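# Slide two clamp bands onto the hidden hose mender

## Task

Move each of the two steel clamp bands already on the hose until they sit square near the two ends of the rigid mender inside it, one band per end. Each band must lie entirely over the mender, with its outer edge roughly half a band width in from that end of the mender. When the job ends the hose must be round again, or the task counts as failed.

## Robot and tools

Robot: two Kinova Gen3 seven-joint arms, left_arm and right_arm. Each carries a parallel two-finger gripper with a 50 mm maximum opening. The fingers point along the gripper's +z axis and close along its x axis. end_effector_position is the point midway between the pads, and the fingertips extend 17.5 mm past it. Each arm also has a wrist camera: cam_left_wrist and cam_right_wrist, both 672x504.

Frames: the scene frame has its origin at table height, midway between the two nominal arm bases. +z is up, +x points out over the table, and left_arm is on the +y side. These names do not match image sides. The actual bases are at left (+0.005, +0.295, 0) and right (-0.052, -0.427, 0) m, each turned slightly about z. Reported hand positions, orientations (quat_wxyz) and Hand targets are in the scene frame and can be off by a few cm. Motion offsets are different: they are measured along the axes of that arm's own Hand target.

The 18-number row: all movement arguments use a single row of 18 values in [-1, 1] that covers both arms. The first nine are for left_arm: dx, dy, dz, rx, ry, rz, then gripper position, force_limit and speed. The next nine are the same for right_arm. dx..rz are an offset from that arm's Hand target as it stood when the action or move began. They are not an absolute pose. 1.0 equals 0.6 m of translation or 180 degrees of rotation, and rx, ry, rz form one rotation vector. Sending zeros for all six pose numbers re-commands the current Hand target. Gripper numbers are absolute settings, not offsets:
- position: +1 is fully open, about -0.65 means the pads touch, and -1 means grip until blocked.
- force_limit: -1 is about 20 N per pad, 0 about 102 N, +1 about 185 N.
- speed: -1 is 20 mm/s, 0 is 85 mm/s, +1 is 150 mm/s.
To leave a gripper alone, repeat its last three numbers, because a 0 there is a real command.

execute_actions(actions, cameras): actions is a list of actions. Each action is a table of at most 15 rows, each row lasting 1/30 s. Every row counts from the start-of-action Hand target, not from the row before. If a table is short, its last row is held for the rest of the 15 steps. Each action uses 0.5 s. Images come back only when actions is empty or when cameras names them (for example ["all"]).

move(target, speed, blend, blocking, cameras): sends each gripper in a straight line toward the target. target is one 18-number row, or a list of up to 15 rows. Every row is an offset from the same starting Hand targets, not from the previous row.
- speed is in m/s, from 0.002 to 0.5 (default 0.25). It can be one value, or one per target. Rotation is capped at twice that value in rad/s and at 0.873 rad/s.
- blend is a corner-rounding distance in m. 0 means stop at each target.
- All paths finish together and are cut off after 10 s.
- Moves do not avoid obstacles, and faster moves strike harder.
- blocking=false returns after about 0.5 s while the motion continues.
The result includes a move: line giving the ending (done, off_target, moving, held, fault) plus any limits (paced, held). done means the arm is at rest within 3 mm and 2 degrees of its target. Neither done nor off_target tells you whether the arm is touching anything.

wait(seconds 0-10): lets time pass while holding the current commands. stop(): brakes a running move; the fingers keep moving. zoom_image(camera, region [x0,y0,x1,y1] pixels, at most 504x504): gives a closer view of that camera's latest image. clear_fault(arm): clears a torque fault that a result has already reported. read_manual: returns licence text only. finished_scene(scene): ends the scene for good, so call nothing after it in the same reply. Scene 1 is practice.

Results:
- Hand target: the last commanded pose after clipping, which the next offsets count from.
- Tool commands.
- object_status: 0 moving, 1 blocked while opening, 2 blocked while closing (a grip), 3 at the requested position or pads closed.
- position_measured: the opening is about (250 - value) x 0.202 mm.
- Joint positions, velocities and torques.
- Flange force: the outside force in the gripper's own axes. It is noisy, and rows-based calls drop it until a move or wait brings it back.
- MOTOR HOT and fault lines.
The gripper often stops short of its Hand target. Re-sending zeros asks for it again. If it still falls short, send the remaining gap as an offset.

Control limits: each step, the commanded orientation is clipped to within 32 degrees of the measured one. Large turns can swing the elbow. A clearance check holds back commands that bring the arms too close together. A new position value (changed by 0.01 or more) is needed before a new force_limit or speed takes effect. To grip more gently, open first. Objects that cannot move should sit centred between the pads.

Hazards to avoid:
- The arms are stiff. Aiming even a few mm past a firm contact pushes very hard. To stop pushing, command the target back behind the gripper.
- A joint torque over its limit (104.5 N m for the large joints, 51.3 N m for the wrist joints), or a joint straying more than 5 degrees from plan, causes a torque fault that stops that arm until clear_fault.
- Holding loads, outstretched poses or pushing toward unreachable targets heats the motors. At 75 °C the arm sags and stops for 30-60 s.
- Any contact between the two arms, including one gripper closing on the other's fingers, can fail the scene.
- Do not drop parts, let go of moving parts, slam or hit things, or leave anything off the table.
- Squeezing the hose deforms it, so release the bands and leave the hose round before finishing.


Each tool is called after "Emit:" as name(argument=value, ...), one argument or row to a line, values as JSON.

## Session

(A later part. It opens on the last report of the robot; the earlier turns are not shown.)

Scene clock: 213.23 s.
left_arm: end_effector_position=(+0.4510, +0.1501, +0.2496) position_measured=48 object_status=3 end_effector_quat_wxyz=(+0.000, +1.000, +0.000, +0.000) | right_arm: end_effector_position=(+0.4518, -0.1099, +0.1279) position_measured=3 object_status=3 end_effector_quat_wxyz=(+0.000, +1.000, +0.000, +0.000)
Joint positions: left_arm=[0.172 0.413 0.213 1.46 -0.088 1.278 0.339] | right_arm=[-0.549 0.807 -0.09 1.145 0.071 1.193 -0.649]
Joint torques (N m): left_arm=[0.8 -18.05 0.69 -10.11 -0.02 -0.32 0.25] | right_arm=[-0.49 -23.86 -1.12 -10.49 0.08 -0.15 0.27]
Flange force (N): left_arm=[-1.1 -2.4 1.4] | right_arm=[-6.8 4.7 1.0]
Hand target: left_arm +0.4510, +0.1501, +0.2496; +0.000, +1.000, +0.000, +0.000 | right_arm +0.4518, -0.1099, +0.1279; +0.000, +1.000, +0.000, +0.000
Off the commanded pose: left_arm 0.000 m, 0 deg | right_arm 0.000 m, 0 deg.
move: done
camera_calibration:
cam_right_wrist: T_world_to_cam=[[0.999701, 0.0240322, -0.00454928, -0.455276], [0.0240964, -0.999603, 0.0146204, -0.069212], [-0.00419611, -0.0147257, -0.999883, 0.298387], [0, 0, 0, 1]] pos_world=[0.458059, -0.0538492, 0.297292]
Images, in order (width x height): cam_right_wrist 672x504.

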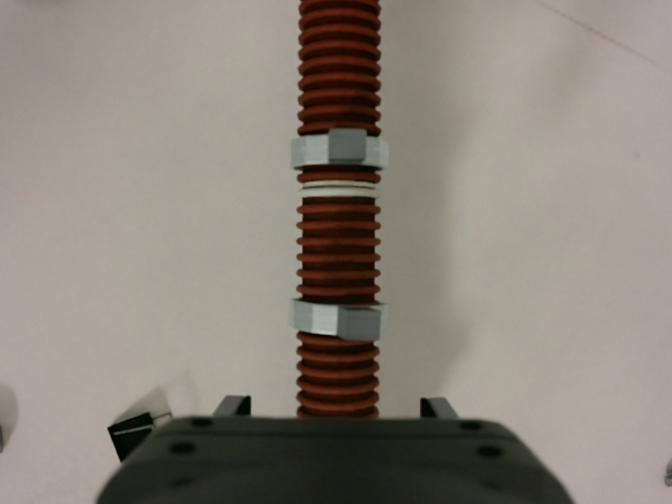

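Emit:
move(
  target=[
    [0,0,0,0,0,0,0.7,-1,0,0,-0.0473,0,0,0,0,1,-0.6,-0.2],
    [0,0,0,0,0,0,0.7,-1,0,0,-0.0473,0.1232,0,0,0,1,-0.6,-0.2],
    [0,0,0,0,0,0,0.7,-1,0,0,-0.0473,0.1232,0,0,0,-1,-0.6,-0.6],
    [0,0,0,0,0,0,0.7,-1,0,0,-0.0498,0.1232,0,0,0,-1,-0.6,-0.6],
    [0,0,0,0,0,0,0.7,-1,0,0,-0.0498,0.1232,0,0,0,1,-0.6,-0.2],
    [0,0,0,0,0,0,0.7,-1,0,0,-0.0498,0,0,0,0,1,-0.6,-0.2],
    [0,0,0,0,0,0,0.7,-1,0,0,0,0,0,0,0,1,-0.6,-0.2],
  ],
  speed=[0.2,0.12,0.1,0.05,0.1,0.15,0.2],
  blend=[0.005,0,0,0,0,0.005,0],
  cameras=["cam_right_wrist"],
)

Emit:
zoom_image(
  camera="cam_right_wrist",
  region=[280, 280, 400, 360],
)

Emit:
zoom_image(
  camera="cam_right_wrist",
  region=[250, 120, 430, 360],
)

Scene clock: 238.43 s.
left_arm: end_effector_position=(+0.4510, +0.1501, +0.2496) position_measured=48 object_status=3 end_effector_quat_wxyz=(+0.000, +1.000, +0.000, +0.000) | right_arm: end_effector_position=(+0.4517, -0.1098, +0.1279) position_measured=3 object_status=3 end_effector_quat_wxyz=(+0.000, +1.000, +0.000, +0.000)
Joint positions: left_arm=[0.172 0.413 0.213 1.46 -0.088 1.278 0.339] | right_arm=[-0.549 0.807 -0.09 1.145 0.07 1.193 -0.649]
Joint torques (N m): left_arm=[0.8 -17.96 0.71 -10.12 -0.07 -0.29 0.21] | right_arm=[-0.55 -23.96 -1.18 -10.58 0.07 -0.17 0.26]
Flange force (N): left_arm=[-1.3 -2.4 1.5] | right_arm=[-6.9 4.9 1.2]
Hand target: left_arm +0.4510, +0.1501, +0.2496; +0.000, +1.000, +0.000, +0.000 | right_arm +0.4518, -0.1099, +0.1279; +0.000, +1.000, +0.000, +0.000
Off the commanded pose: left_arm 0.000 m, 0 deg | right_arm 0.000 m, 0 deg.
move: done
camera_calibration:
cam_right_wrist: T_world_to_cam=[[0.999699, 0.0241336, -0.00444804, -0.455302], [0.0241959, -0.999602, 0.0145227, -0.0691281], [-0.00409578, -0.014626, -0.999885, 0.298349], [0, 0, 0, 1]] pos_world=[0.458059, -0.0537489, 0.297293]
Images, in order (width x height): cam_right_wrist 672x504.

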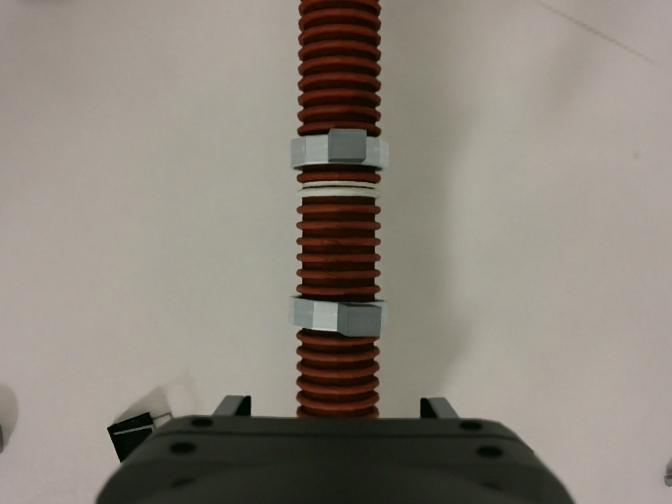

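Scaled by 4.200.

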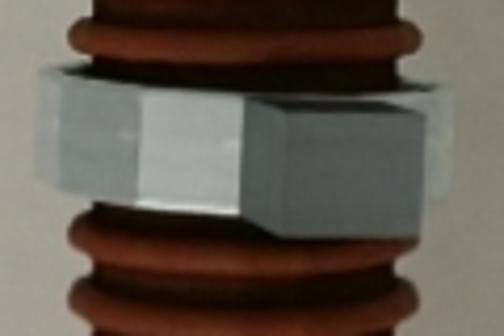

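Scaled by 2.100.

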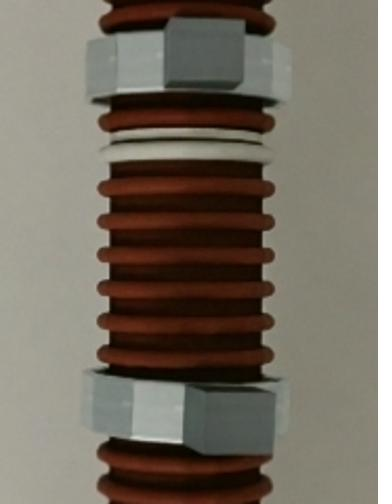

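Emit:
move(
  target=[
    [0,0,0,0,0,0,0.7,-1,0,0,-0.0498,0,0,0,0,1,-0.6,-0.2],
    [0,0,0,0,0,0,0.7,-1,0,0,-0.0498,0.1232,0,0,0,1,-0.6,-0.2],
    [0,0,0,0,0,0,0.7,-1,0,0,-0.0498,0.1232,0,0,0,-1,-0.6,-0.6],
    [0,0,0,0,0,0,0.7,-1,0,0,-0.0498,0.1232,0,0,-0.0167,-1,-0.6,-0.6],
    [0,0,0,0,0,0,0.7,-1,0,0,-0.0498,0.1232,0,0,-0.0167,1,-0.6,-0.2],
    [0,0,0,0,0,0,0.7,-1,0,0,-0.0498,0,0,0,0,1,-0.6,-0.2],
    [0,0,0,0,0,0,0.7,-1,0,0,0,0,0,0,0,1,-0.6,-0.2],
  ],
  speed=[0.2,0.12,0.1,0.05,0.1,0.15,0.2],
  blend=[0.005,0,0,0,0,0.005,0],
  cameras=["cam_right_wrist"],
)

Emit:
zoom_image(
  camera="cam_right_wrist",
  region=[280, 280, 400, 360],
)

Scene clock: 255.27 s.
left_arm: end_effector_position=(+0.4510, +0.1501, +0.2496) position_measured=48 object_status=3 end_effector_quat_wxyz=(+0.000, +1.000, +0.000, +0.000) | right_arm: end_effector_position=(+0.4517, -0.1098, +0.1279) position_measured=3 object_status=3 end_effector_quat_wxyz=(+0.000, +1.000, +0.000, +0.000)
Joint positions: left_arm=[0.172 0.413 0.213 1.46 -0.088 1.278 0.339] | right_arm=[-0.548 0.807 -0.092 1.145 0.071 1.193 -0.65]
Joint torques (N m): left_arm=[0.79 -18.02 0.74 -10.05 -0.02 -0.31 0.23] | right_arm=[-0.58 -23.94 -1.14 -10.59 0.09 -0.15 0.3]
Flange force (N): left_arm=[-1.0 -2.3 1.3] | right_arm=[-7.0 5.0 1.2]
Hand target: left_arm +0.4510, +0.1501, +0.2496; +0.000, +1.000, +0.000, +0.000 | right_arm +0.4518, -0.1099, +0.1279; +0.000, +1.000, +0.000, +0.000
Off the commanded pose: left_arm 0.000 m, 0 deg | right_arm 0.000 m, 0 deg.
move: done
camera_calibration:
cam_right_wrist: T_world_to_cam=[[0.999701, 0.0240325, -0.00454688, -0.455279], [0.0240962, -0.999604, 0.0145205, -0.0690826], [-0.00419612, -0.0146257, -0.999884, 0.298394], [0, 0, 0, 1]] pos_world=[0.458059, -0.0537495, 0.297292]
Images, in order (width x height): cam_right_wrist 672x504.

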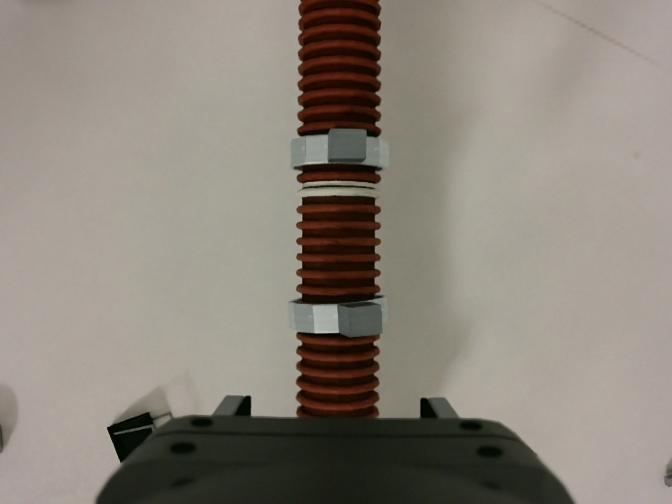

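Scaled by 4.200.

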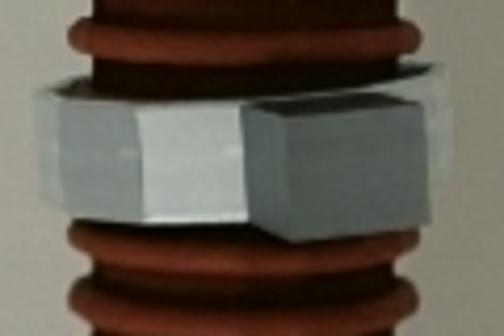

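Emit:
move(
  target=[
    [0,0,0,0,0,0,0.7,-1,0,0,-0.0498,0,0,0,0,1,-0.6,-0.2],
    [0,0,0,0,0,0,0.7,-1,0,0,-0.0498,0.1232,0,0,0,1,-0.6,-0.2],
    [0,0,0,0,0,0,0.7,-1,0,0,-0.0498,0.1232,0,0,0,-1,-0.3,-0.6],
    [0,0,0,0,0,0,0.7,-1,0,0,-0.0498,0.1232,0,0,0,1,-0.3,-0.6],
    [0,0,0,0,0,0,0.7,-1,0,0,-0.0498,0,0,0,0,1,-0.6,-0.2],
    [0,0,0,0,0,0,0.7,-1,0,0,0.0435,0,0,0,0,1,-0.6,-0.2],
  ],
  speed=[0.2,0.12,0.1,0.1,0.15,0.2],
  blend=[0.005,0,0,0,0.005,0],
  cameras=["cam_right_wrist"],
)

Emit:
zoom_image(
  camera="cam_right_wrist",
  region=[280, 200, 400, 280],
)

Scene clock: 276.87 s.
left_arm: end_effector_position=(+0.4510, +0.1501, +0.2496) position_measured=48 object_status=3 end_effector_quat_wxyz=(+0.000, +1.000, +0.000, +0.000) | right_arm: end_effector_position=(+0.4517, -0.1360, +0.1279) position_measured=3 object_status=3 end_effector_quat_wxyz=(+0.000, +1.000, +0.000, +0.000)
Joint positions: left_arm=[0.172 0.413 0.213 1.46 -0.088 1.278 0.339] | right_arm=[-0.508 0.775 -0.093 1.21 0.071 1.161 -0.615]
Joint torques (N m): left_arm=[0.78 -17.99 0.73 -10.11 -0.05 -0.3 0.23] | right_arm=[-0.63 -23.3 -1.18 -10.39 0.07 -0.16 0.28]
Flange force (N): left_arm=[-1.2 -2.4 1.4] | right_arm=[-6.6 4.5 1.0]
Hand target: left_arm +0.4510, +0.1501, +0.2496; +0.000, +1.000, +0.000, +0.000 | right_arm +0.4518, -0.1360, +0.1279; +0.000, +1.000, +0.000, +0.000
Off the commanded pose: left_arm 0.000 m, 0 deg | right_arm 0.000 m, 0 deg.
move: done; blend cut to 0 m at target 5
camera_calibration:
cam_right_wrist: T_world_to_cam=[[0.999701, 0.0240325, -0.00454688, -0.454649], [0.0240962, -0.999604, 0.0145205, -0.0952722], [-0.00419612, -0.0146257, -0.999884, 0.298011], [0, 0, 0, 1]] pos_world=[0.458059, -0.0799495, 0.297292]
Images, in order (width x height): cam_right_wrist 672x504.

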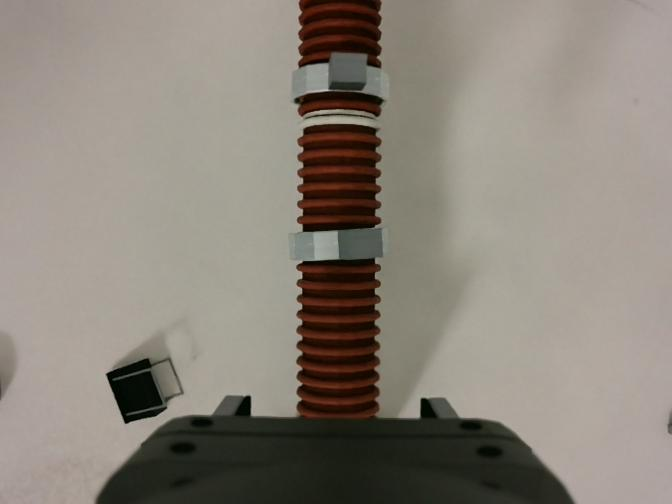

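Scaled by 4.200.

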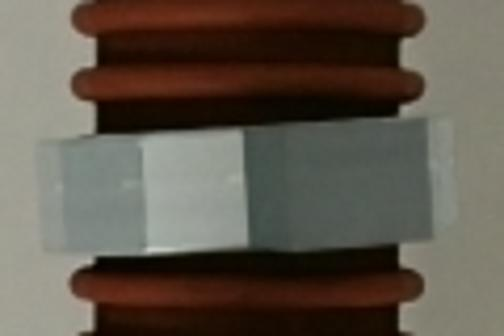

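Emit:
move(
  target=[
    [0,0,0,0,0,0,0.7,-1,0,0,-0.0592,0,0,0,0,1,-0.6,-0.2],
    [0,0,0,0,0,0,0.7,-1,0,0,-0.0592,0.1232,0,0,0,1,-0.6,-0.2],
    [0,0,0,0,0,0,0.7,-1,0,0,-0.0592,0.1232,0,0,0,0.452,-0.6,-0.4],
    [0,0,0,0,0,0,0.7,-1,0,0,-0.068,0.1232,0,0,0,0.452,-0.6,-0.4],
    [0,0,0,0,0,0,0.7,-1,0,0,-0.0647,0.1232,0,0,0,0.452,-0.6,-0.4],
    [0,0,0,0,0,0,0.7,-1,0,0,-0.0647,0.1232,0,0,0,1,-0.6,-0.2],
    [0,0,0,0,0,0,0.7,-1,0,0,-0.0647,0,0,0,0,1,-0.6,-0.2],
    [0,0,0,0,0,0,0.7,-1,0,0,0,0,0,0,0,1,-0.6,-0.2],
  ],
  speed=[0.2,0.12,0.1,0.03,0.05,0.1,0.2,0.2],
  blend=[0.005,0,0,0,0,0,0.005,0],
  cameras=["cam_right_wrist"],
)

Emit:
zoom_image(
  camera="cam_right_wrist",
  region=[280, 200, 400, 280],
)

Emit:
zoom_image(
  camera="cam_right_wrist",
  region=[250, 40, 430, 280],
)

Scene clock: 309.57 s.
left_arm: end_effector_position=(+0.4510, +0.1501, +0.2496) position_measured=48 object_status=3 end_effector_quat_wxyz=(+0.000, +1.000, +0.000, +0.000) | right_arm: end_effector_position=(+0.4517, -0.1359, +0.1279) position_measured=3 object_status=3 end_effector_quat_wxyz=(+0.000, +1.000, +0.000, +0.000)
Joint positions: left_arm=[0.172 0.413 0.213 1.46 -0.088 1.278 0.339] | right_arm=[-0.508 0.775 -0.093 1.21 0.071 1.161 -0.615]
Joint torques (N m): left_arm=[0.81 -18.05 0.73 -10.13 -0.06 -0.33 0.24] | right_arm=[-0.74 -23.22 -1.16 -10.36 0.07 -0.17 0.28]
Flange force (N): left_arm=[-1.1 -2.4 1.4] | right_arm=[-6.5 4.7 0.9]
Hand target: left_arm +0.4510, +0.1501, +0.2496; +0.000, +1.000, +0.000, +0.000 | right_arm +0.4518, -0.1360, +0.1279; +0.000, +1.000, +0.000, +0.000
Off the commanded pose: left_arm 0.000 m, 0 deg | right_arm 0.000 m, 0 deg.
move: done
camera_calibration:
cam_right_wrist: T_world_to_cam=[[0.999701, 0.0240325, -0.00454688, -0.454652], [0.0240962, -0.999604, 0.0145205, -0.0951723], [-0.00419612, -0.0146257, -0.999884, 0.298012], [0, 0, 0, 1]] pos_world=[0.458059, -0.0798495, 0.297292]
Images, in order (width x height): cam_right_wrist 672x504.

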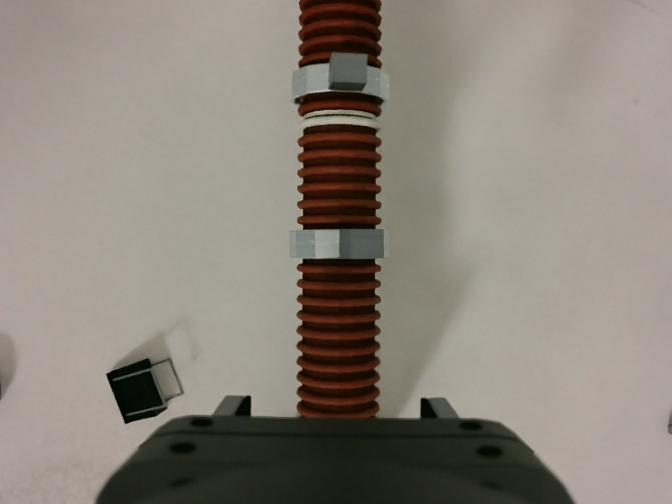

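Scaled by 4.200.

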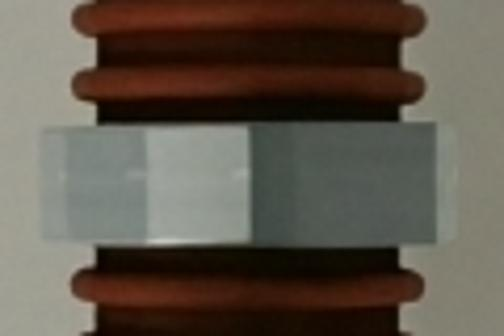

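Scaled by 2.100.

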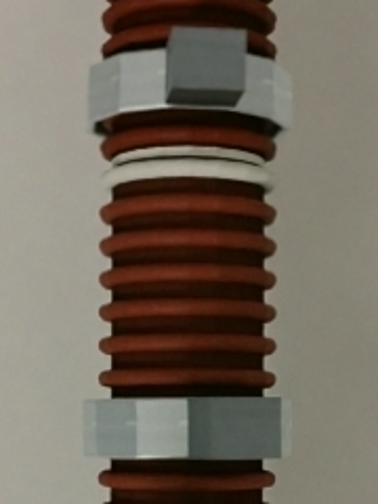

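Emit:
finished_scene(
  scene=2,
)

The scene is finished: the task was done.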